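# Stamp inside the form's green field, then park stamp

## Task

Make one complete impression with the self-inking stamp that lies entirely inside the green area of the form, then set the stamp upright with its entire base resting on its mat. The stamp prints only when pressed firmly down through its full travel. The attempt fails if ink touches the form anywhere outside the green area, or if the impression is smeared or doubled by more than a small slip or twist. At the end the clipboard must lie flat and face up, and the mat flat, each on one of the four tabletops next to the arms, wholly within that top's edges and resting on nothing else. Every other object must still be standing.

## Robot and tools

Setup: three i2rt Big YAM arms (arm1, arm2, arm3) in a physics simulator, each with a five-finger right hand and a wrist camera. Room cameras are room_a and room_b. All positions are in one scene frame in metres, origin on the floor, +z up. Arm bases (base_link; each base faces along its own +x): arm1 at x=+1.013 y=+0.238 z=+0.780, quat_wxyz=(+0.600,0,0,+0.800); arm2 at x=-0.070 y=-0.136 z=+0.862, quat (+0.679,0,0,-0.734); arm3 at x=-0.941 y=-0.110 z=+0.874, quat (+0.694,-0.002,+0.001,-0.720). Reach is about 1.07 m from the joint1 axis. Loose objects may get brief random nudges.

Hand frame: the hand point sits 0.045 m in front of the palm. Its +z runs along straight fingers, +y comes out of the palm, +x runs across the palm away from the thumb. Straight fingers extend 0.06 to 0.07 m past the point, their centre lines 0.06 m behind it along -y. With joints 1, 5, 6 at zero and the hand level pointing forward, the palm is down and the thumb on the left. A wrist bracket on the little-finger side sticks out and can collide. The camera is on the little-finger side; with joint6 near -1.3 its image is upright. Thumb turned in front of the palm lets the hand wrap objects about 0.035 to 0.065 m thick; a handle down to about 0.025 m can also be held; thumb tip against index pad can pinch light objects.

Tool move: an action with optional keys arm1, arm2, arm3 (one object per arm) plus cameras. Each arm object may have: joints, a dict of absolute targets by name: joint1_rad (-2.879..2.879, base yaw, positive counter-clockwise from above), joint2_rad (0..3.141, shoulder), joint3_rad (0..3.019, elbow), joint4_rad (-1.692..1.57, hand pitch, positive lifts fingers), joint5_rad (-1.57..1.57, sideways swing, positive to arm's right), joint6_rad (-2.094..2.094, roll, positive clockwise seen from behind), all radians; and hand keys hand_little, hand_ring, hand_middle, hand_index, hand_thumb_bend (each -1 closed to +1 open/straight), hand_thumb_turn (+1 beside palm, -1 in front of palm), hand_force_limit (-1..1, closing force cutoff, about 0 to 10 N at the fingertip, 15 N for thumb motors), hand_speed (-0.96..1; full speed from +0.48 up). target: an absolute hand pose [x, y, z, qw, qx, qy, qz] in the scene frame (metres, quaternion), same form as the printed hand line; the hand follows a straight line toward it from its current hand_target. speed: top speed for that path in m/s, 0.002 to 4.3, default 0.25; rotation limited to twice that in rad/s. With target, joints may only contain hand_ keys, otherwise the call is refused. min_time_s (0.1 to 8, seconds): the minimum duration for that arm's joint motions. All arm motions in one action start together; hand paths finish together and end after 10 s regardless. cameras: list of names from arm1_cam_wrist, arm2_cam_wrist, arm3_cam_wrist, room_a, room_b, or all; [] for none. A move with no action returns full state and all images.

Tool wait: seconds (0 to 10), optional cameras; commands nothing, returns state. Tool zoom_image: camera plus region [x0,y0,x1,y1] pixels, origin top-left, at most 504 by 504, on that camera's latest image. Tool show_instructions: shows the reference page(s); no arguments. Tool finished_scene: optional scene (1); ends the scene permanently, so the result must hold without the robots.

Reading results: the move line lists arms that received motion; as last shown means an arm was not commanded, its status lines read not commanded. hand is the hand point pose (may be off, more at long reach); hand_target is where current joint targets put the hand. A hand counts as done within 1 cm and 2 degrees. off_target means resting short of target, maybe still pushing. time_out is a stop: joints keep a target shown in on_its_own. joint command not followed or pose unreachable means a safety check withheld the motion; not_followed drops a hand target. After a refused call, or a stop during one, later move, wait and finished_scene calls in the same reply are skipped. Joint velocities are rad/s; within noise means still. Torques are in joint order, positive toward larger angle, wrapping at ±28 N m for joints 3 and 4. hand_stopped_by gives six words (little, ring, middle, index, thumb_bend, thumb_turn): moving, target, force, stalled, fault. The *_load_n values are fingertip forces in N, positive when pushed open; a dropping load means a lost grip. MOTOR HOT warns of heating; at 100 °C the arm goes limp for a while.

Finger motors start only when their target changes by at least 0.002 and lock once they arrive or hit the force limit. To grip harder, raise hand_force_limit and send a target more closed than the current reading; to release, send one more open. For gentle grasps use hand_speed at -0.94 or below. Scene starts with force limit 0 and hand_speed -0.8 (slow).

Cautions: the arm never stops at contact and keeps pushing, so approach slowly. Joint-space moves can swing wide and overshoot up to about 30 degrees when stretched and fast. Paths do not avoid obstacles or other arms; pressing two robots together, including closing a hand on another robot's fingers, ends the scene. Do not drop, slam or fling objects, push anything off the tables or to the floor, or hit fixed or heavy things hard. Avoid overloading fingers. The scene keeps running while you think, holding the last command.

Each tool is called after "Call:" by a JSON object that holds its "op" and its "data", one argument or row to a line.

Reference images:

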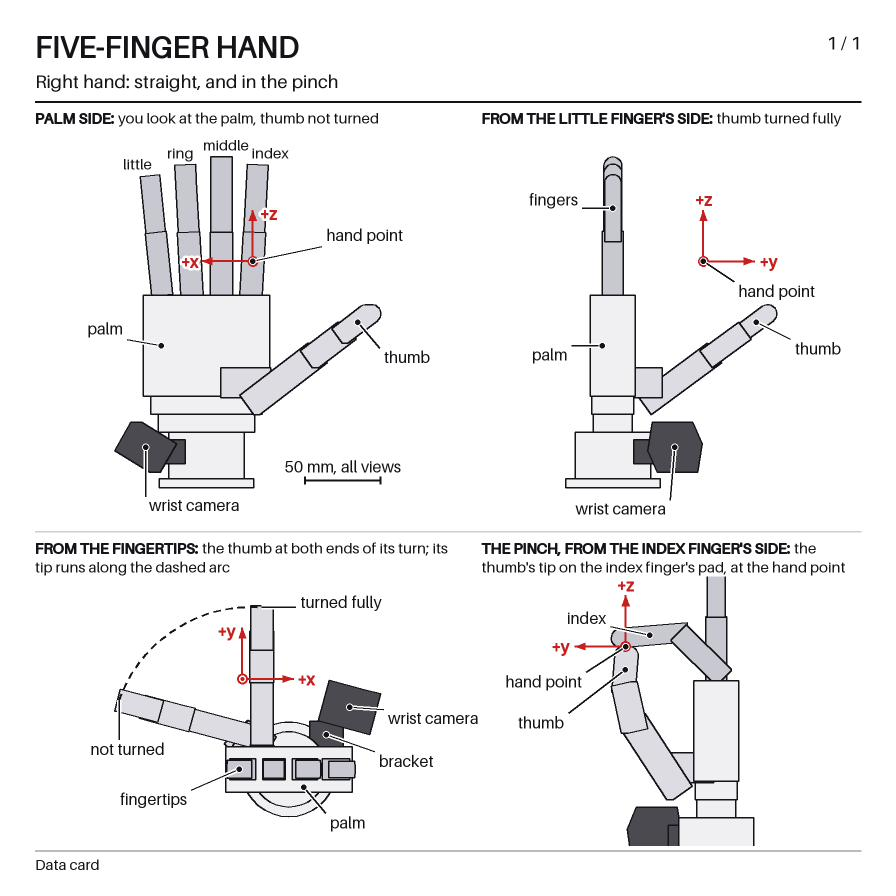

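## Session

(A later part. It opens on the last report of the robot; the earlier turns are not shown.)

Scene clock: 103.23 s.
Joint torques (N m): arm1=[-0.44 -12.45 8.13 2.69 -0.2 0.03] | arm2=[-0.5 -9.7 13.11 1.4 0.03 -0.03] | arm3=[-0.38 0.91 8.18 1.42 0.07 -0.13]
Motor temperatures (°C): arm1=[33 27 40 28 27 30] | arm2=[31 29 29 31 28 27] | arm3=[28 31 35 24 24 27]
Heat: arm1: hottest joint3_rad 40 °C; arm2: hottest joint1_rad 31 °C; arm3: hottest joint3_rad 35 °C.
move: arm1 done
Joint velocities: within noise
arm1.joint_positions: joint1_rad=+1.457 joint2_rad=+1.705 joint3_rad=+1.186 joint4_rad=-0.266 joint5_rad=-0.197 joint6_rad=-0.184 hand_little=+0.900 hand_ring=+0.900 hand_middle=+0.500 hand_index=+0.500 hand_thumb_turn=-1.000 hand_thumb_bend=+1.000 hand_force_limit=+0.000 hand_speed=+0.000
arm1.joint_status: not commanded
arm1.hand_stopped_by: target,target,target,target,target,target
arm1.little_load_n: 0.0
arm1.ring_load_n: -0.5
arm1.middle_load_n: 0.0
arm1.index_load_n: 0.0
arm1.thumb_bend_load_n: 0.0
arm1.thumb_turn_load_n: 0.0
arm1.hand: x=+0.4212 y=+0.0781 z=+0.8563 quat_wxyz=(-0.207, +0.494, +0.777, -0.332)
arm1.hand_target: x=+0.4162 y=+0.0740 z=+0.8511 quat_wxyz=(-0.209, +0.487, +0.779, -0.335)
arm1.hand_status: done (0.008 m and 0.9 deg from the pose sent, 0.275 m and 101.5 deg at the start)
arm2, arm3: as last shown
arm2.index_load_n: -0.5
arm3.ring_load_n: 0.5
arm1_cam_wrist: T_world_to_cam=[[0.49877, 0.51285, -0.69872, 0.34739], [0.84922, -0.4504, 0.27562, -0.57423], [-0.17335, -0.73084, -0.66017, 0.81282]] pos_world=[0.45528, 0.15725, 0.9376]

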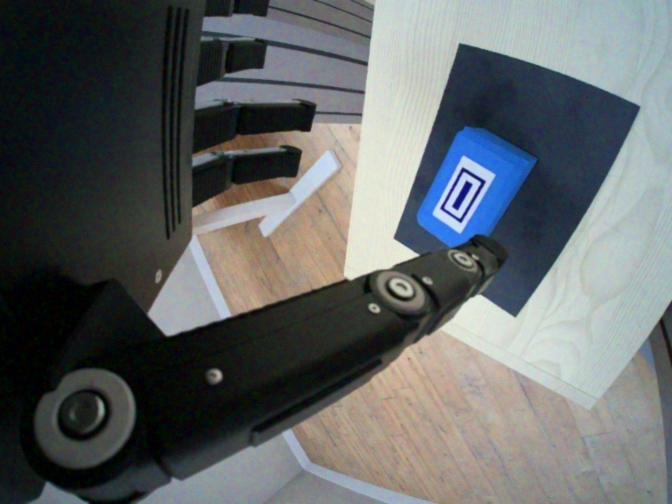

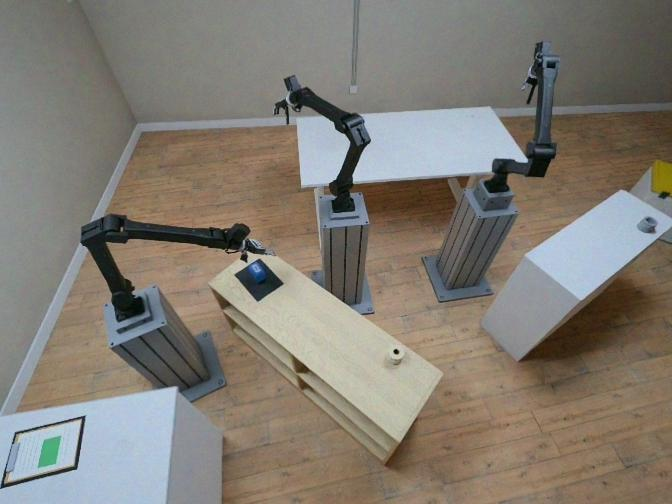

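Call:
{"op": "zoom_image", "data": {
  "camera": "arm1_cam_wrist",
  "region": [400, 110, 560, 260]
}}

Scaled by 3.150 from the camera's image (finer frame: 960x720).

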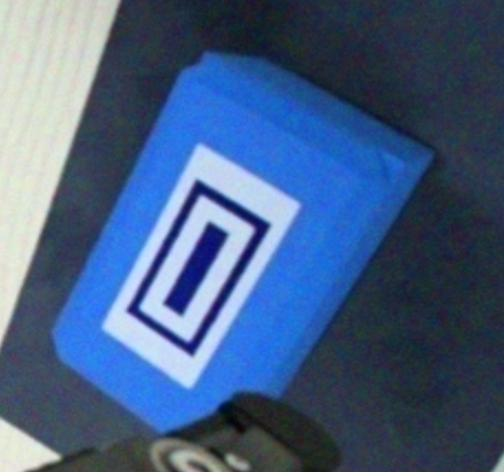

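Call:
{"op": "move", "data": {
  "arm1": {"target": [0.427, 0.054, 0.782, 0.2157, -0.5080, -0.7676, 0.3258], "speed": 0.12},
  "cameras": ["arm1_cam_wrist", "room_a"]
}}

Call:
{"op": "zoom_image", "data": {
  "camera": "arm1_cam_wrist",
  "region": [330, 50, 530, 300]
}}

Call:
{"op": "zoom_image", "data": {
  "camera": "room_a",
  "region": [200, 200, 300, 310]
}}

Scene clock: 106.60 s.
Joint torques (N m): arm1=[-0.73 -12.86 6.38 2.67 0.03 0.21] | arm2=[-0.32 -9.64 13.05 1.37 0.02 0] | arm3=[-0.38 0.85 8.18 1.42 0.08 -0.13]
Motor temperatures (°C): arm1=[33 27 39 28 27 30] | arm2=[31 29 29 31 28 27] | arm3=[28 31 35 24 24 27]
Heat: arm1: hottest joint3_rad 39 °C; arm2: hottest joint1_rad 31 °C; arm3: hottest joint3_rad 35 °C.
move: arm1 done
Joint velocities: within noise
arm1.joint_positions: joint1_rad=+1.508 joint2_rad=+1.796 joint3_rad=+1.107 joint4_rad=-0.083 joint5_rad=-0.126 joint6_rad=-0.130 hand_little=+0.900 hand_ring=+0.900 hand_middle=+0.500 hand_index=+0.500 hand_thumb_turn=-1.000 hand_thumb_bend=+1.000 hand_force_limit=+0.000 hand_speed=+0.000
arm1.joint_status: not commanded
arm1.hand_stopped_by: target,target,target,target,target,target
arm1.little_load_n: 0.0
arm1.ring_load_n: 0.0
arm1.middle_load_n: 0.0
arm1.index_load_n: 0.0
arm1.thumb_bend_load_n: 0.0
arm1.thumb_turn_load_n: 0.0
arm1.hand: x=+0.4257 y=+0.0575 z=+0.7915 quat_wxyz=(-0.218, +0.506, +0.768, -0.326)
arm1.hand_target: x=+0.4272 y=+0.0541 z=+0.7822 quat_wxyz=(-0.216, +0.508, +0.768, -0.326)
arm1.hand_status: done (0.010 m and 0.4 deg from the pose sent, 0.078 m and 2.3 deg at the start)
arm2, arm3: as last shown
arm2.index_load_n: 0.0
arm3.ring_load_n: 0.0
arm1_cam_wrist: T_world_to_cam=[[0.51265, 0.50098, -0.69728, 0.30413], [0.83364, -0.4848, 0.26458, -0.55214], [-0.2055, -0.71692, -0.66618, 0.77347]] pos_world=[0.46332, 0.13448, 0.87342]

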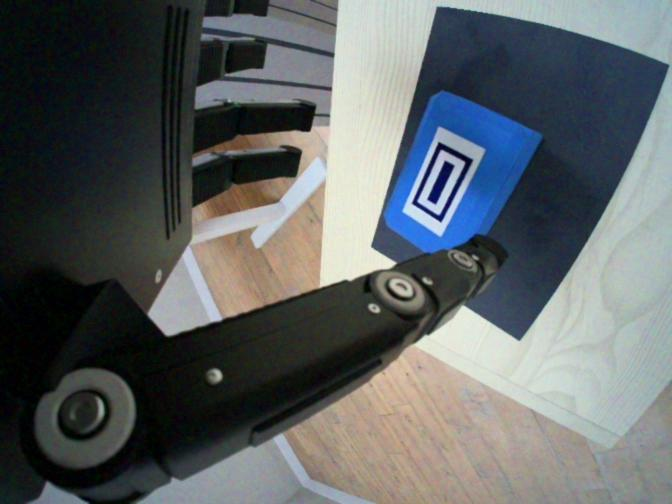

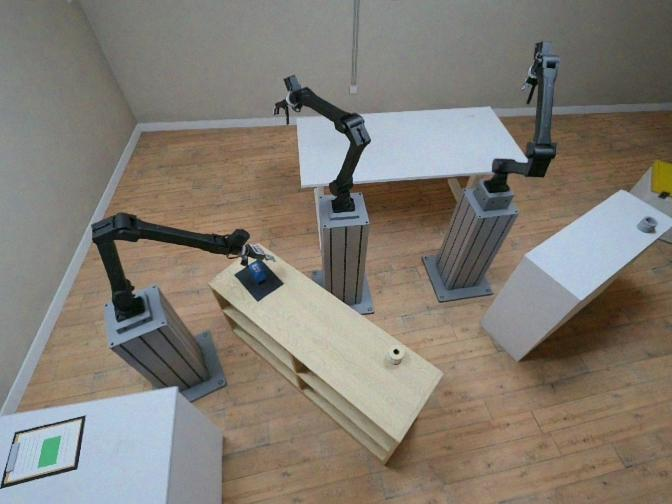

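Scaled by 2.016 from the camera's image (finer frame: 960x720).

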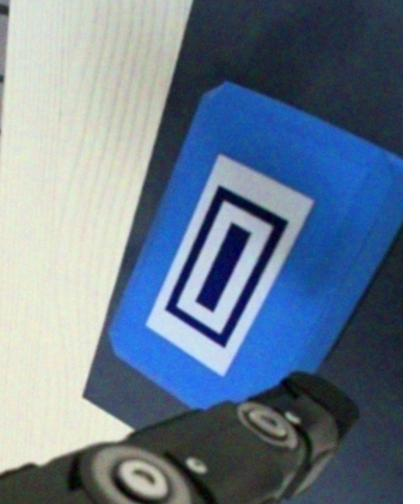

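Scaled by 4.582 from the camera's image (finer frame: 960x720).

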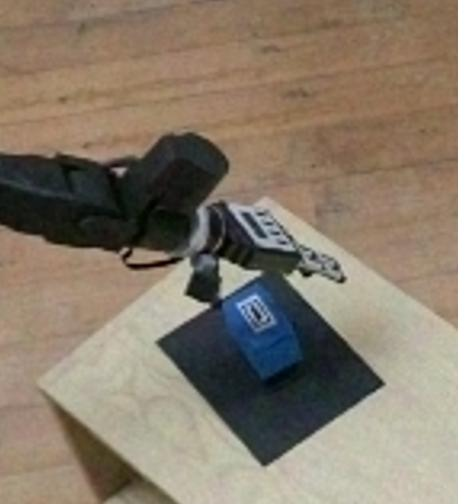

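Call:
{"op": "move", "data": {
  "arm1": {"target": [0.4374, 0.0571, 0.695, 0.2157, -0.5080, -0.7676, 0.3258], "speed": 0.1},
  "cameras": ["arm1_cam_wrist", "room_a", "room_b"]
}}

Call:
{"op": "zoom_image", "data": {
  "camera": "room_a",
  "region": [200, 200, 300, 310]
}}

Scene clock: 108.97 s.
Joint torques (N m): arm1=[-0.67 -13.04 5.09 2.7 -0.02 0.21] | arm2=[-0.44 -9.64 13.15 1.32 0.03 -0.02] | arm3=[-0.44 0.91 8.2 1.42 0.08 -0.13]
Motor temperatures (°C): arm1=[33 28 38 28 27 30] | arm2=[31 29 29 31 28 27] | arm3=[28 31 35 24 24 27]
Heat: arm1: hottest joint3_rad 38 °C; arm2: hottest joint1_rad 31 °C; arm3: hottest joint3_rad 35 °C.
move: arm1 off_target
Joint velocities: within noise
arm1.joint_positions: joint1_rad=+1.508 joint2_rad=+1.949 joint3_rad=+1.037 joint4_rad=+0.143 joint5_rad=-0.126 joint6_rad=-0.130 hand_little=+0.900 hand_ring=+0.900 hand_middle=+0.500 hand_index=+0.500 hand_thumb_turn=-1.000 hand_thumb_bend=+1.000 hand_force_limit=+0.000 hand_speed=+0.000
arm1.joint_status: not commanded
arm1.hand_stopped_by: target,target,target,target,target,target
arm1.little_load_n: -0.5
arm1.ring_load_n: 0.0
arm1.middle_load_n: 0.0
arm1.index_load_n: 0.0
arm1.thumb_bend_load_n: 0.0
arm1.thumb_turn_load_n: 0.0
arm1.hand: x=+0.4338 y=+0.0593 z=+0.7055 quat_wxyz=(-0.219, +0.506, +0.768, -0.327)
arm1.hand_target: x=+0.4376 y=+0.0572 z=+0.6951 quat_wxyz=(-0.216, +0.508, +0.768, -0.326)
arm1.hand_status: off_target (0.011 m and 0.5 deg from the pose sent, 0.097 m and 0.4 deg at the start)
arm2, arm3: as last shown
arm1_cam_wrist: T_world_to_cam=[[0.51104, 0.50026, -0.69898, 0.24106], [0.83416, -0.48483, 0.26289, -0.53429], [-0.20738, -0.71741, -0.66507, 0.71912]] pos_world=[0.47162, 0.13628, 0.78721]

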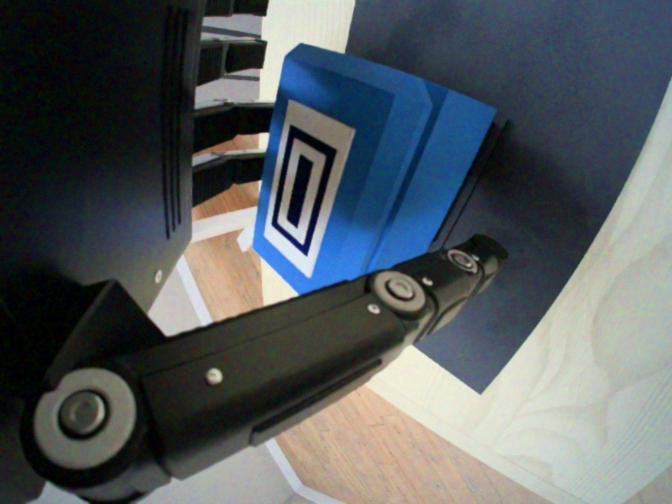

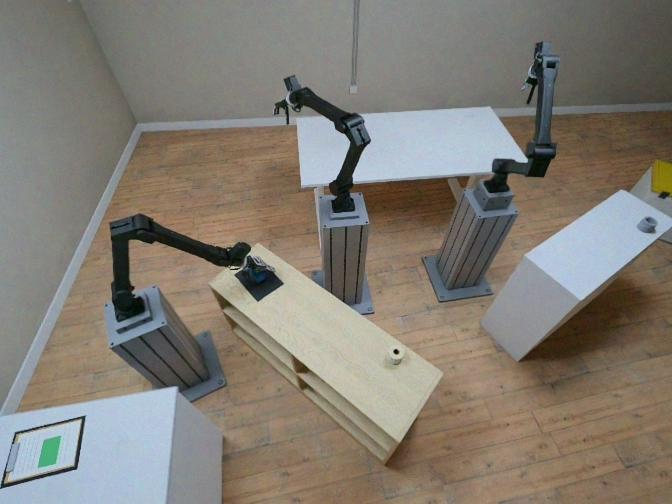

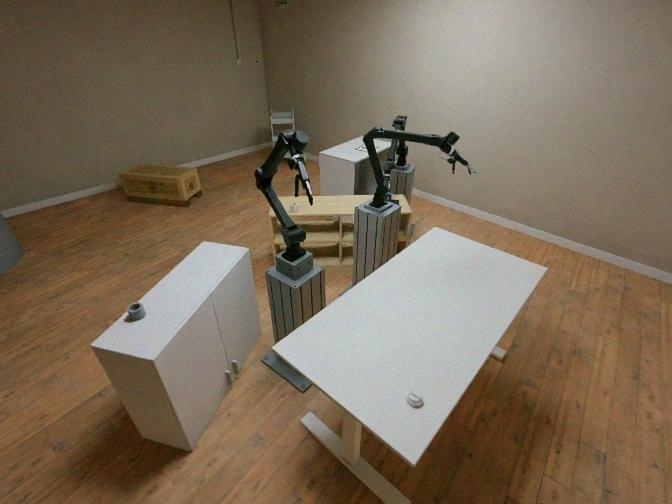

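Scaled by 4.582 from the camera's image (finer frame: 960x720).

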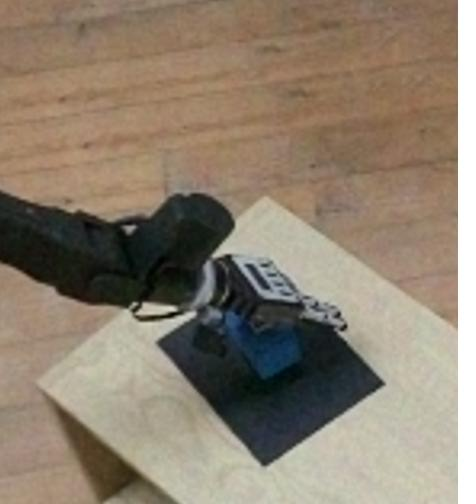

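Call:
{"op": "move", "data": {
  "arm1": {"target": [0.439, 0.0585, 0.683, 0.2157, -0.5080, -0.7676, 0.3258], "speed": 0.06}
}}

Call:
{"op": "move", "data": {
  "arm1": {"joints": {"hand_speed": -0.6, "hand_thumb_bend": 0.67, "hand_index": 0.33, "hand_middle": 0.33, "hand_force_limit": -0.2}},
  "cameras": ["arm1_cam_wrist"]
}}

Scene clock: 110.43 s.
Joint torques (N m): arm1=[-0.85 -12.98 4.77 2.71 -0.07 0.19] | arm2=[-0.56 -9.52 13.15 1.42 0.03 -0.03] | arm3=[-0.44 0.91 8.18 1.42 0.08 -0.13]
Motor temperatures (°C): arm1=[33 28 38 28 27 30] | arm2=[31 29 29 31 28 27] | arm3=[28 31 35 24 24 27]
Heat: arm1: hottest joint3_rad 38 °C; arm2: hottest joint1_rad 31 °C; arm3: hottest joint3_rad 35 °C.
move: arm1 off_target
Joint velocities: within noise
arm1.joint_positions: joint1_rad=+1.508 joint2_rad=+1.970 joint3_rad=+1.032 joint4_rad=+0.173 joint5_rad=-0.126 joint6_rad=-0.130 hand_little=+0.900 hand_ring=+0.900 hand_middle=+0.500 hand_index=+0.500 hand_thumb_turn=-1.000 hand_thumb_bend=+1.000 hand_force_limit=+0.000 hand_speed=+0.000
arm1.joint_status: not commanded
arm1.hand_stopped_by: target,target,target,target,target,target
arm1.little_load_n: 0.0
arm1.ring_load_n: 0.0
arm1.middle_load_n: 0.0
arm1.index_load_n: 0.0
arm1.thumb_bend_load_n: -0.5
arm1.thumb_turn_load_n: 0.0
arm1.hand: x=+0.4338 y=+0.0593 z=+0.6959 quat_wxyz=(-0.221, +0.505, +0.767, -0.328)
arm1.hand_target: x=+0.4393 y=+0.0586 z=+0.6832 quat_wxyz=(-0.216, +0.508, +0.768, -0.326)
arm1.hand_status: off_target (0.014 m and 0.7 deg from the pose sent, 0.023 m and 0.5 deg at the start)
arm2: as last shown
arm3.joint_positions: joint1_rad=-0.218 joint2_rad=+0.610 joint3_rad=+1.345 joint4_rad=-1.409 joint5_rad=+0.224 joint6_rad=-1.278 hand_little=+1.000 hand_ring=+1.000 hand_middle=+1.000 hand_index=+1.000 hand_thumb_turn=+1.000 hand_thumb_bend=+1.000 hand_force_limit=+0.000 hand_speed=-0.800
arm3.joint_status: not commanded
arm3.hand_stopped_by: target,target,target,target,target,target
arm3.little_load_n: 0.0
arm3.ring_load_n: 0.0
arm3.middle_load_n: 0.0
arm3.index_load_n: 0.0
arm3.thumb_bend_load_n: 0.0
arm3.thumb_turn_load_n: 0.0
arm3.hand: x=-1.0788 y=-0.2818 z=+1.3395 quat_wxyz=(+0.373, +0.397, -0.804, +0.240)
arm3.hand_target: x=-1.0787 y=-0.2814 z=+1.3485 quat_wxyz=(+0.379, +0.393, -0.800, +0.248)
arm3.hand_status: not commanded
pictures: none

Scene clock: 111.50 s.
Joint torques (N m): arm1=[-0.73 -12.98 4.79 2.67 -0.08 0.19] | arm2=[-0.56 -9.64 13.08 1.4 0.04 -0.01] | arm3=[-0.44 0.91 8.18 1.42 0.08 -0.13]
Motor temperatures (°C): arm1=[33 28 38 28 27 30] | arm2=[31 29 29 31 28 27] | arm3=[28 31 35 24 24 27]
Heat: arm1: hottest joint3_rad 38 °C; arm2: hottest joint1_rad 31 °C; arm3: hottest joint3_rad 35 °C.
move: arm1 done
Joint velocities: within noise
arm1.joint_positions: joint1_rad=+1.508 joint2_rad=+1.970 joint3_rad=+1.032 joint4_rad=+0.173 joint5_rad=-0.126 joint6_rad=-0.130 hand_little=+0.900 hand_ring=+0.900 hand_middle=+0.330 hand_index=+0.330 hand_thumb_turn=-1.000 hand_thumb_bend=+0.670 hand_force_limit=-0.200 hand_speed=-0.600
arm1.joint_status: all done
arm1.hand_stopped_by: target,target,target,target,target,target
arm1.little_load_n: 0.0
arm1.ring_load_n: 0.0
arm1.middle_load_n: 0.0
arm1.index_load_n: 0.0
arm1.thumb_bend_load_n: 0.0
arm1.thumb_turn_load_n: 0.0
arm1.hand: x=+0.4338 y=+0.0593 z=+0.6959 quat_wxyz=(-0.221, +0.505, +0.767, -0.328)
arm1.hand_target: x=+0.4393 y=+0.0586 z=+0.6832 quat_wxyz=(-0.216, +0.508, +0.768, -0.326)
arm1.hand_status: not commanded
arm2, arm3: as last shown
arm1_cam_wrist: T_world_to_cam=[[0.50793, 0.4995, -0.70179, 0.23769], [0.83532, -0.48457, 0.25968, -0.53009], [-0.21036, -0.71812, -0.66337, 0.71293]] pos_world=[0.47203, 0.13638, 0.7774]

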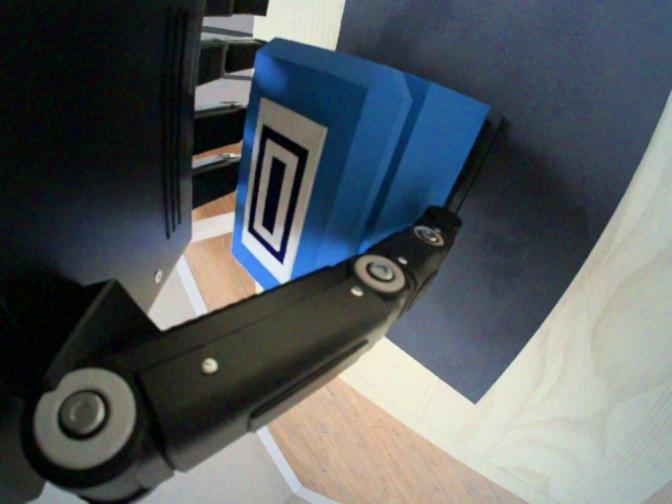

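Call:
{"op": "move", "data": {
  "arm1": {"joints": {"hand_speed": -0.9, "hand_thumb_bend": -0.2, "hand_index": -0.3, "hand_middle": -0.3}},
  "cameras": ["arm1_cam_wrist"]
}}

Scene clock: 115.43 s.
Joint torques (N m): arm1=[-0.97 -13.04 4.75 2.63 -0.07 0.19] | arm2=[-0.21 -9.88 13.11 1.29 0.04 -0.01] | arm3=[-0.38 0.85 8.2 1.42 0.08 -0.13]
Motor temperatures (°C): arm1=[33 28 37 28 27 30] | arm2=[31 29 29 31 28 27] | arm3=[28 31 35 24 24 27]
Heat: arm1: hottest joint3_rad 37 °C; arm2: hottest joint1_rad 31 °C; arm3: hottest joint3_rad 35 °C.
move: arm1 off_target
Joint velocities: within noise
arm1.joint_positions: joint1_rad=+1.508 joint2_rad=+1.970 joint3_rad=+1.032 joint4_rad=+0.175 joint5_rad=-0.126 joint6_rad=-0.130 hand_little=+0.900 hand_ring=+0.900 hand_middle=+0.202 hand_index=+0.183 hand_thumb_turn=-1.000 hand_thumb_bend=+0.602 hand_force_limit=-0.200 hand_speed=-0.900
arm1.joint_status: hand_middle off_target (ended at +0.202, target -0.300); hand_index off_target (ended at +0.183, target -0.300); hand_thumb_bend off_target (ended at +0.602, target -0.200); the others done
arm1.hand_stopped_by: target,target,force,force,force,target
arm1.little_load_n: 0.0
arm1.ring_load_n: 0.0
arm1.middle_load_n: 3.0
arm1.index_load_n: 4.5
arm1.thumb_bend_load_n: 6.5
arm1.thumb_turn_load_n: 0.0
arm1.hand: x=+0.4336 y=+0.0592 z=+0.6960 quat_wxyz=(-0.221, +0.505, +0.767, -0.329)
arm1.hand_target: x=+0.4393 y=+0.0586 z=+0.6832 quat_wxyz=(-0.216, +0.508, +0.768, -0.326)
arm1.hand_status: not commanded
arm2, arm3: as last shown
arm1_cam_wrist: T_world_to_cam=[[0.50719, 0.49935, -0.70243, 0.23868], [0.83559, -0.48452, 0.2589, -0.52956], [-0.21106, -0.71825, -0.663, 0.71304]] pos_world=[0.47193, 0.13638, 0.7775]

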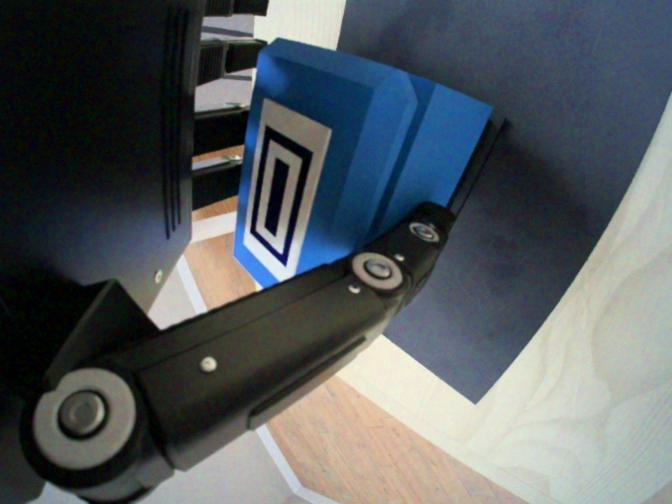

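Call:
{"op": "move", "data": {
  "arm1": {"target": [0.4393, 0.0586, 0.75, 0.2157, -0.5080, -0.7676, 0.3258], "speed": 0.1},
  "cameras": ["arm1_cam_wrist"]
}}

Call:
{"op": "move", "data": {
  "arm1": {"target": [0.50, 0.12, 1.08, 0.2157, -0.5080, -0.7676, 0.3258], "speed": 0.2},
  "cameras": ["arm1_cam_wrist", "room_a"]
}}

Scene clock: 117.43 s.
Joint torques (N m): arm1=[-0.91 -15.62 6.65 1.47 -0.08 0.19] | arm2=[-0.62 -9.76 12.97 1.32 0.04 -0.03] | arm3=[-0.38 0.91 8.18 1.4 0.08 -0.13]
Motor temperatures (°C): arm1=[33 28 37 28 27 30] | arm2=[31 29 29 31 28 27] | arm3=[28 31 35 24 24 27]
Heat: arm1: hottest joint3_rad 37 °C; arm2: hottest joint1_rad 31 °C; arm3: hottest joint3_rad 35 °C.
move: arm1 off_target
Joint velocities: within noise
arm1.joint_positions: joint1_rad=+1.508 joint2_rad=+1.870 joint3_rad=+1.032 joint4_rad=+0.039 joint5_rad=-0.126 joint6_rad=-0.129 hand_little=+0.900 hand_ring=+0.900 hand_middle=+0.202 hand_index=+0.183 hand_thumb_turn=-1.000 hand_thumb_bend=+0.602 hand_force_limit=-0.200 hand_speed=-0.900
arm1.joint_status: not commanded
arm1.hand_stopped_by: target,target,force,force,force,target
arm1.little_load_n: 0.0
arm1.ring_load_n: 0.0
arm1.middle_load_n: 3.5
arm1.index_load_n: 4.0
arm1.thumb_bend_load_n: 7.0
arm1.thumb_turn_load_n: 0.0
arm1.hand: x=+0.4451 y=+0.0618 z=+0.7346 quat_wxyz=(-0.210, +0.510, +0.772, -0.317)
arm1.hand_target: x=+0.4394 y=+0.0586 z=+0.7499 quat_wxyz=(-0.216, +0.508, +0.768, -0.326)
arm1.hand_status: off_target (0.017 m and 1.3 deg from the pose sent, 0.054 m and 0.8 deg at the start)
arm2.joint_positions: joint1_rad=+0.509 joint2_rad=+1.210 joint3_rad=+1.151 joint4_rad=-0.490 joint5_rad=-0.083 joint6_rad=-0.083 hand_little=+0.900 hand_ring=+0.900 hand_middle=+0.550 hand_index=+0.550 hand_thumb_turn=-1.000 hand_thumb_bend=+1.000 hand_force_limit=-0.200 hand_speed=-0.500
arm2.joint_status: not commanded
arm2.hand_stopped_by: target,target,target,target,target,target
arm2.little_load_n: 0.0
arm2.ring_load_n: 0.0
arm2.middle_load_n: 0.0
arm2.index_load_n: 0.0
arm2.thumb_bend_load_n: 0.0
arm2.thumb_turn_load_n: 0.0
arm2.hand: x=+0.1871 y=-0.5973 z=+1.1568 quat_wxyz=(-0.121, +0.241, -0.838, +0.475)
arm2.hand_target: x=+0.1858 y=-0.6050 z=+1.1887 quat_wxyz=(-0.124, +0.231, -0.828, +0.496)
arm2.hand_status: not commanded
arm3: as last shown
arm1_cam_wrist: T_world_to_cam=[[0.53127, 0.50445, -0.68065, 0.23158], [0.82607, -0.48678, 0.28401, -0.56191], [-0.18805, -0.71315, -0.67532, 0.74137]] pos_world=[0.48056, 0.13836, 0.81787]

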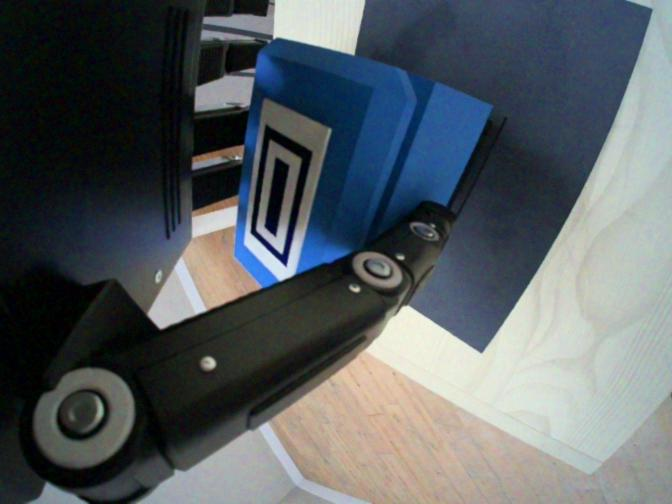

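Scene clock: 120.00 s.
Joint torques (N m): arm1=[-1.44 -10.7 13.7 1.31 -0.26 0.05] | arm2=[-0.38 -10.05 13.12 1.39 0.04 -0.03] | arm3=[-0.38 0.91 8.18 1.4 0.08 -0.13]
Motor temperatures (°C): arm1=[33 28 37 28 27 30] | arm2=[31 29 29 31 28 27] | arm3=[28 31 35 24 24 27]
Heat: arm1: hottest joint3_rad 37 °C; arm2: hottest joint1_rad 31 °C; arm3: hottest joint3_rad 35 °C.
move: arm1 off_target
Joint velocities: within noise
arm1.joint_positions: joint1_rad=+1.412 joint2_rad=+1.351 joint3_rad=+1.316 joint4_rad=-0.822 joint5_rad=-0.198 joint6_rad=-0.193 hand_little=+0.900 hand_ring=+0.900 hand_middle=+0.202 hand_index=+0.183 hand_thumb_turn=-1.000 hand_thumb_bend=+0.602 hand_force_limit=-0.200 hand_speed=-0.900
arm1.joint_status: not commanded
arm1.hand_stopped_by: target,target,force,force,force,target
arm1.little_load_n: 0.0
arm1.ring_load_n: 0.0
arm1.middle_load_n: 3.5
arm1.index_load_n: 4.0
arm1.thumb_bend_load_n: 7.0
arm1.thumb_turn_load_n: 0.0
arm1.hand: x=+0.5145 y=+0.1184 z=+1.0419 quat_wxyz=(-0.191, +0.518, +0.776, -0.306)
arm1.hand_target: x=+0.5019 y=+0.1204 z=+1.0798 quat_wxyz=(-0.216, +0.508, +0.767, -0.326)
arm1.hand_status: off_target (0.041 m and 4.0 deg from the pose sent, 0.355 m and 1.3 deg at the start)
arm2, arm3: as last shown
arm2.index_load_n: -0.5
arm1_cam_wrist: T_world_to_cam=[[0.56414, 0.50189, -0.65564, 0.33264], [0.81061, -0.48768, 0.32416, -0.71281], [-0.15705, -0.71433, -0.68195, 0.99343]] pos_world=[0.54617, 0.19507, 1.12663]

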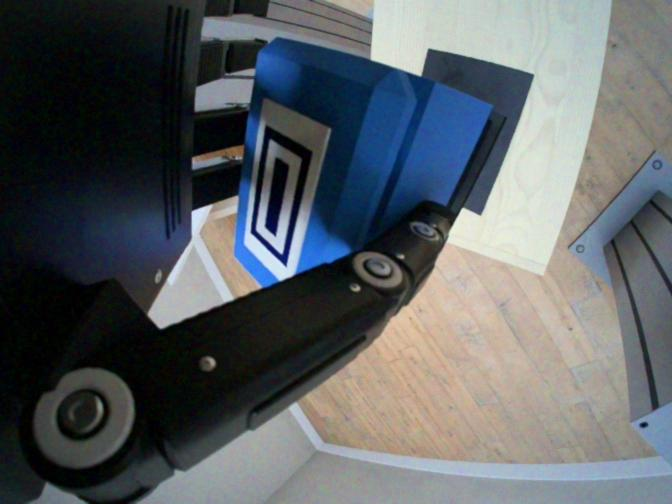

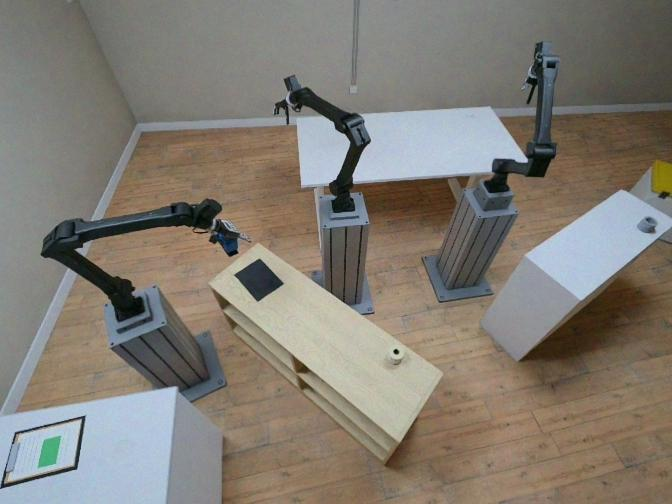

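Call:
{"op": "move", "data": {
  "arm1": {"joints": {"joint1_rad": -0.55}, "min_time_s": 5.5}
}}

Call:
{"op": "move", "data": {
  "arm1": {"target": [1.20, 0.79, 1.06, 0.2756, -0.6510, 0.6510, -0.2756], "speed": 0.2},
  "cameras": ["arm1_cam_wrist", "room_a", "room_b"]
}}

Scene clock: 126.13 s.
Joint torques (N m): arm1=[-1.2 -10.58 13.71 1.29 -0.19 0.08] | arm2=[-0.5 -9.82 13.12 1.5 0.03 0.01] | arm3=[-0.38 0.91 8.18 1.42 0.08 -0.13]
Motor temperatures (°C): arm1=[33 28 39 28 27 30] | arm2=[31 29 30 31 28 27] | arm3=[28 31 35 24 24 26]
Heat: arm1: hottest joint3_rad 39 °C; arm2: hottest joint1_rad 31 °C; arm3: hottest joint3_rad 35 °C.
move: arm1 done
Joint velocities: within noise
arm1.joint_positions: joint1_rad=-0.548 joint2_rad=+1.351 joint3_rad=+1.316 joint4_rad=-0.822 joint5_rad=-0.200 joint6_rad=-0.193 hand_little=+0.900 hand_ring=+0.900 hand_middle=+0.202 hand_index=+0.183 hand_thumb_turn=-1.000 hand_thumb_bend=+0.602 hand_force_limit=-0.200 hand_speed=-0.900
arm1.joint_status: all done
arm1.hand_stopped_by: target,target,force,force,force,target
arm1.little_load_n: 0.0
arm1.ring_load_n: 0.0
arm1.middle_load_n: 3.5
arm1.index_load_n: 4.0
arm1.thumb_bend_load_n: 7.0
arm1.thumb_turn_load_n: 0.0
arm1.hand: x=+1.0903 y=+0.7441 z=+1.0420 quat_wxyz=(-0.360, +0.933, +0.002, -0.012)
arm1.hand_target: x=+1.0944 y=+0.7555 z=+1.0799 quat_wxyz=(-0.391, +0.920, +0.008, -0.003)
arm1.hand_status: not commanded
arm2, arm3: as last shown
arm2.index_load_n: 0.0
pictures: none

Scene clock: 131.17 s.
Joint torques (N m): arm1=[-0.56 -12.45 12.59 0.14 0.9 0.24] | arm2=[-0.26 -9.82 13.11 1.39 0.03 -0.03] | arm3=[-0.38 0.85 8.2 1.42 0.08 -0.13]
Motor temperatures (°C): arm1=[33 28 39 28 27 30] | arm2=[31 29 30 31 28 27] | arm3=[28 31 35 24 24 26]
Heat: arm1: hottest joint3_rad 39 °C; arm2: hottest joint1_rad 31 °C; arm3: hottest joint3_rad 35 °C.
move: arm1 off_target
Joint velocities: within noise
arm1.joint_positions: joint1_rad=-0.462 joint2_rad=+1.675 joint3_rad=+1.712 joint4_rad=-1.472 joint5_rad=+0.781 joint6_rad=+1.318 hand_little=+0.900 hand_ring=+0.900 hand_middle=+0.202 hand_index=+0.183 hand_thumb_turn=-1.000 hand_thumb_bend=+0.602 hand_force_limit=-0.200 hand_speed=-0.900
arm1.joint_status: not commanded
arm1.hand_stopped_by: target,target,force,force,force,target
arm1.little_load_n: 0.0
arm1.ring_load_n: 0.0
arm1.middle_load_n: 3.5
arm1.index_load_n: 4.0
arm1.thumb_bend_load_n: 7.0
arm1.thumb_turn_load_n: 0.0
arm1.hand: x=+1.1998 y=+0.7736 z=+1.0399 quat_wxyz=(-0.258, +0.659, -0.646, +0.286)
arm1.hand_target: x=+1.1996 y=+0.7888 z=+1.0601 quat_wxyz=(-0.276, +0.651, -0.651, +0.275)
arm1.hand_status: off_target (0.026 m and 2.6 deg from the pose sent, 0.120 m and 90.9 deg at the start)
arm2, arm3: as last shown
arm2.ring_load_n: -0.5
arm1_cam_wrist: T_world_to_cam=[[-0.67959, -0.28669, -0.67525, 1.73859], [-0.57334, 0.7818, 0.2451, -0.18748], [0.45764, 0.55372, -0.69567, -0.13653]] pos_world=[1.13653, 0.7206, 1.12495]

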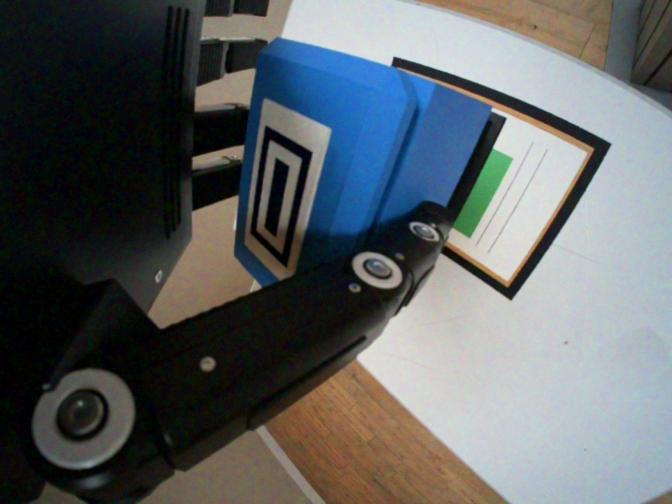

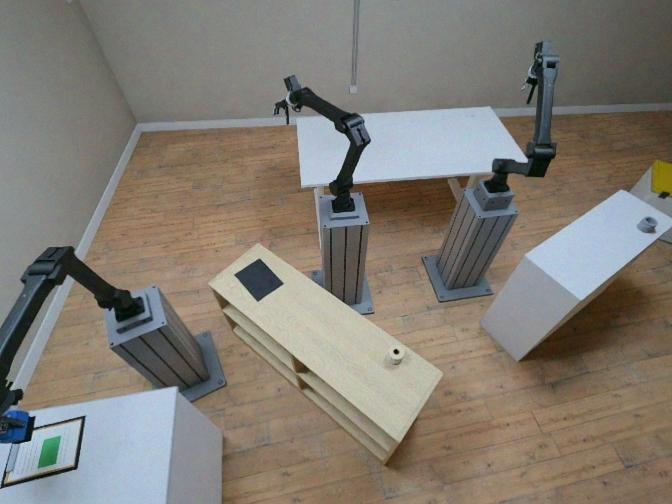

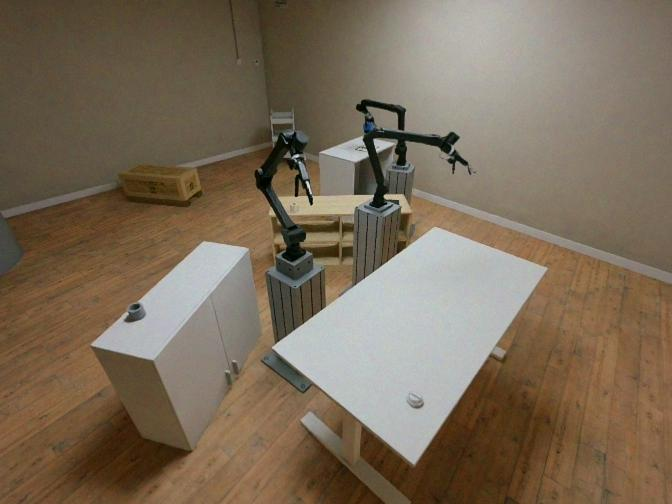

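Call:
{"op": "move", "data": {
  "arm1": {"target": [1.2237, 0.818, 0.945, -0.2922, 0.6503, -0.6460, 0.2727], "speed": 0.12},
  "cameras": ["arm1_cam_wrist", "room_a"]
}}

Call:
{"op": "zoom_image", "data": {
  "camera": "room_a",
  "region": [0, 370, 130, 504]
}}

Scene clock: 134.70 s.
Joint torques (N m): arm1=[-1.44 -14.27 7.65 1.52 0.88 0.05] | arm2=[-0.5 -9.82 13.08 1.33 0.04 -0.02] | arm3=[-0.44 0.91 8.18 1.42 0.08 -0.13]
Motor temperatures (°C): arm1=[33 28 39 28 27 30] | arm2=[31 29 30 31 28 27] | arm3=[28 31 35 24 24 26]
Heat: arm1: hottest joint3_rad 39 °C; arm2: hottest joint1_rad 31 °C; arm3: hottest joint3_rad 35 °C.
move: arm1 done
Joint velocities: within noise
arm1.joint_positions: joint1_rad=-0.478 joint2_rad=+1.760 joint3_rad=+1.569 joint4_rad=-1.138 joint5_rad=+0.788 joint6_rad=+1.267 hand_little=+0.900 hand_ring=+0.900 hand_middle=+0.202 hand_index=+0.183 hand_thumb_turn=-1.000 hand_thumb_bend=+0.602 hand_force_limit=-0.200 hand_speed=-0.900
arm1.joint_status: not commanded
arm1.hand_stopped_by: target,target,force,force,force,target
arm1.little_load_n: 0.0
arm1.ring_load_n: 0.0
arm1.middle_load_n: 3.5
arm1.index_load_n: 4.0
arm1.thumb_bend_load_n: 7.0
arm1.thumb_turn_load_n: 0.0
arm1.hand: x=+1.2185 y=+0.8168 z=+0.9489 quat_wxyz=(-0.291, +0.652, -0.646, +0.270)
arm1.hand_target: x=+1.2236 y=+0.8179 z=+0.9451 quat_wxyz=(-0.292, +0.650, -0.646, +0.273)
arm1.hand_status: done (0.007 m and 0.4 deg from the pose sent, 0.107 m and 4.3 deg at the start)
arm2, arm3: as last shown
arm2.ring_load_n: 0.0
arm1_cam_wrist: T_world_to_cam=[[-0.65647, -0.25232, -0.71091, 1.67982], [-0.59381, 0.75405, 0.2807, -0.17444], [0.46524, 0.60641, -0.64484, -0.33284]] pos_world=[1.15402, 0.75722, 1.02853]

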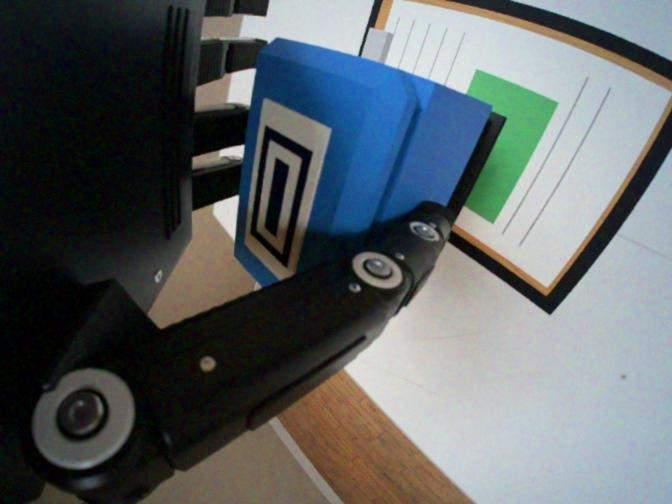

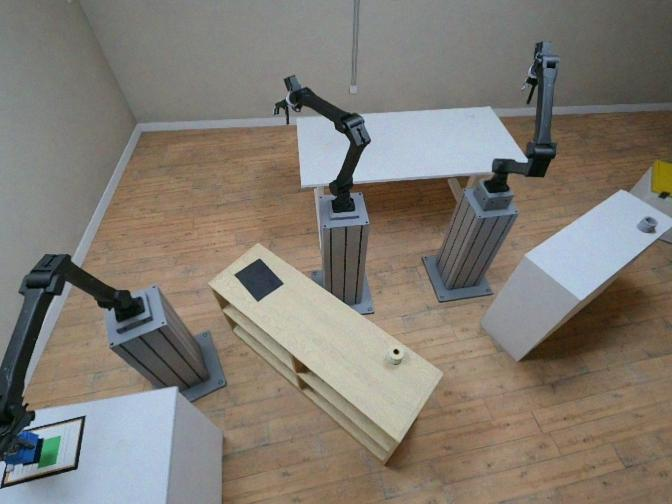

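Scaled by 3.761 from the camera's image (finer frame: 960x720).

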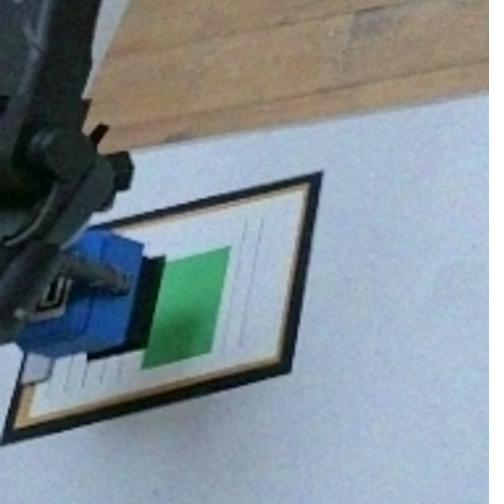

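Call:
{"op": "move", "data": {
  "arm1": {"target": [1.2287, 0.807, 0.908, -0.2817, 0.6543, -0.6427, 0.2827], "speed": 0.08},
  "cameras": ["arm1_cam_wrist", "room_a"]
}}

Call:
{"op": "zoom_image", "data": {
  "camera": "room_a",
  "region": [0, 400, 100, 504]
}}

Call:
{"op": "zoom_image", "data": {
  "camera": "arm1_cam_wrist",
  "region": [350, 0, 650, 330]
}}

Scene clock: 136.20 s.
Joint torques (N m): arm1=[-1.67 -13.98 7.41 1.43 0.9 0.04] | arm2=[-0.38 -9.93 13.09 1.4 0 -0.01] | arm3=[-0.38 0.91 8.18 1.42 0.08 -0.13]
Motor temperatures (°C): arm1=[33 28 39 28 27 30] | arm2=[31 29 30 31 28 27] | arm3=[28 31 35 24 24 26]
Heat: arm1: hottest joint3_rad 39 °C; arm2: hottest joint1_rad 31 °C; arm3: hottest joint3_rad 35 °C.
move: arm1 done
Joint velocities: within noise
arm1.joint_positions: joint1_rad=-0.489 joint2_rad=+1.772 joint3_rad=+1.495 joint4_rad=-1.068 joint5_rad=+0.791 joint6_rad=+1.254 hand_little=+0.900 hand_ring=+0.900 hand_middle=+0.202 hand_index=+0.183 hand_thumb_turn=-1.000 hand_thumb_bend=+0.602 hand_force_limit=-0.200 hand_speed=-0.900
arm1.joint_status: not commanded
arm1.hand_stopped_by: target,target,force,force,force,target
arm1.little_load_n: 0.0
arm1.ring_load_n: 0.0
arm1.middle_load_n: 3.5
arm1.index_load_n: 4.0
arm1.thumb_bend_load_n: 7.0
arm1.thumb_turn_load_n: 0.0
arm1.hand: x=+1.2237 y=+0.8065 z=+0.9138 quat_wxyz=(-0.282, +0.655, -0.643, +0.279)
arm1.hand_target: x=+1.2287 y=+0.8068 z=+0.9080 quat_wxyz=(-0.282, +0.654, -0.643, +0.283)
arm1.hand_status: done (0.008 m and 0.4 deg from the pose sent, 0.043 m and 1.8 deg at the start)
arm2: as last shown
arm2.middle_load_n: -0.5
arm3.joint_positions: joint1_rad=-0.218 joint2_rad=+0.610 joint3_rad=+1.345 joint4_rad=-1.409 joint5_rad=+0.224 joint6_rad=-1.278 hand_little=+1.000 hand_ring=+1.000 hand_middle=+1.000 hand_index=+1.000 hand_thumb_turn=+1.000 hand_thumb_bend=+1.000 hand_force_limit=+0.000 hand_speed=-0.800
arm3.joint_status: not commanded
arm3.hand_stopped_by: target,target,target,target,target,target
arm3.little_load_n: 0.0
arm3.ring_load_n: 0.0
arm3.middle_load_n: 0.0
arm3.index_load_n: 0.0
arm3.thumb_bend_load_n: 0.0
arm3.thumb_turn_load_n: 0.0
arm3.hand: x=-1.0788 y=-0.2818 z=+1.3395 quat_wxyz=(+0.373, +0.397, -0.804, +0.240)
arm3.hand_target: x=-1.0787 y=-0.2814 z=+1.3485 quat_wxyz=(+0.379, +0.393, -0.800, +0.248)
arm3.hand_status: not commanded
arm1_cam_wrist: T_world_to_cam=[[-0.65712, -0.26968, -0.70389, 1.66411], [-0.59199, 0.7627, 0.26045, -0.14444], [0.46662, 0.58784, -0.66083, -0.32381]] pos_world=[1.15911, 0.74928, 0.99499]

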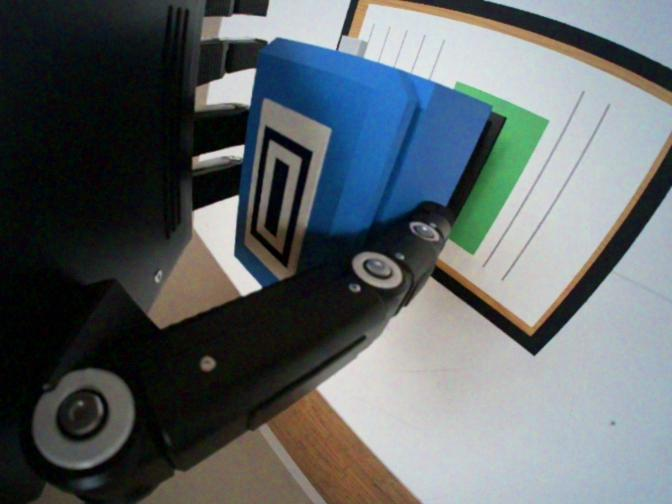

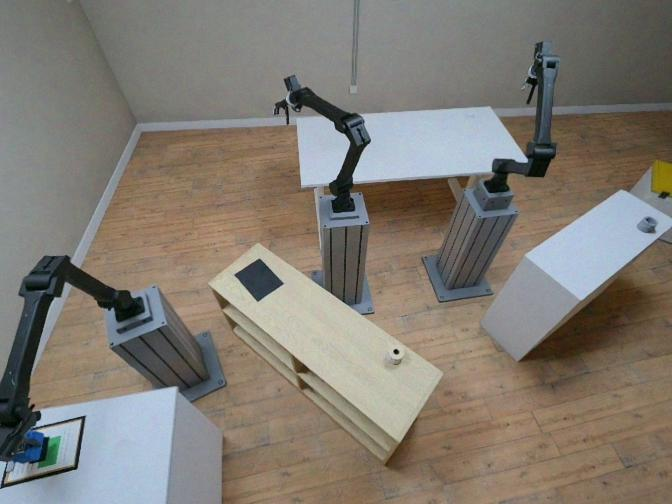

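Scaled by 4.846 from the camera's image (finer frame: 960x720).

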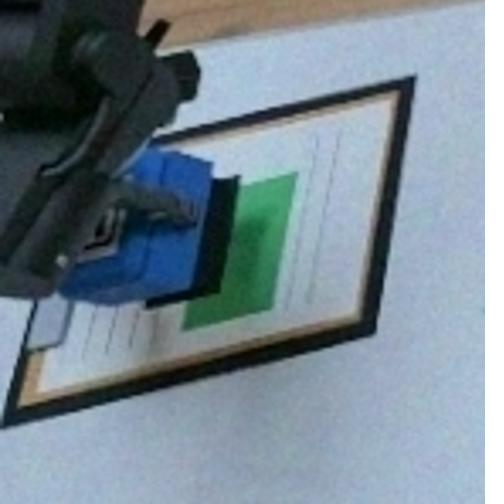

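Scaled by 1.527 from the camera's image (finer frame: 960x720).

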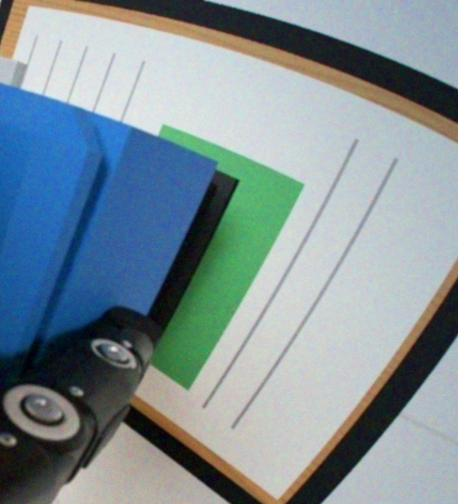

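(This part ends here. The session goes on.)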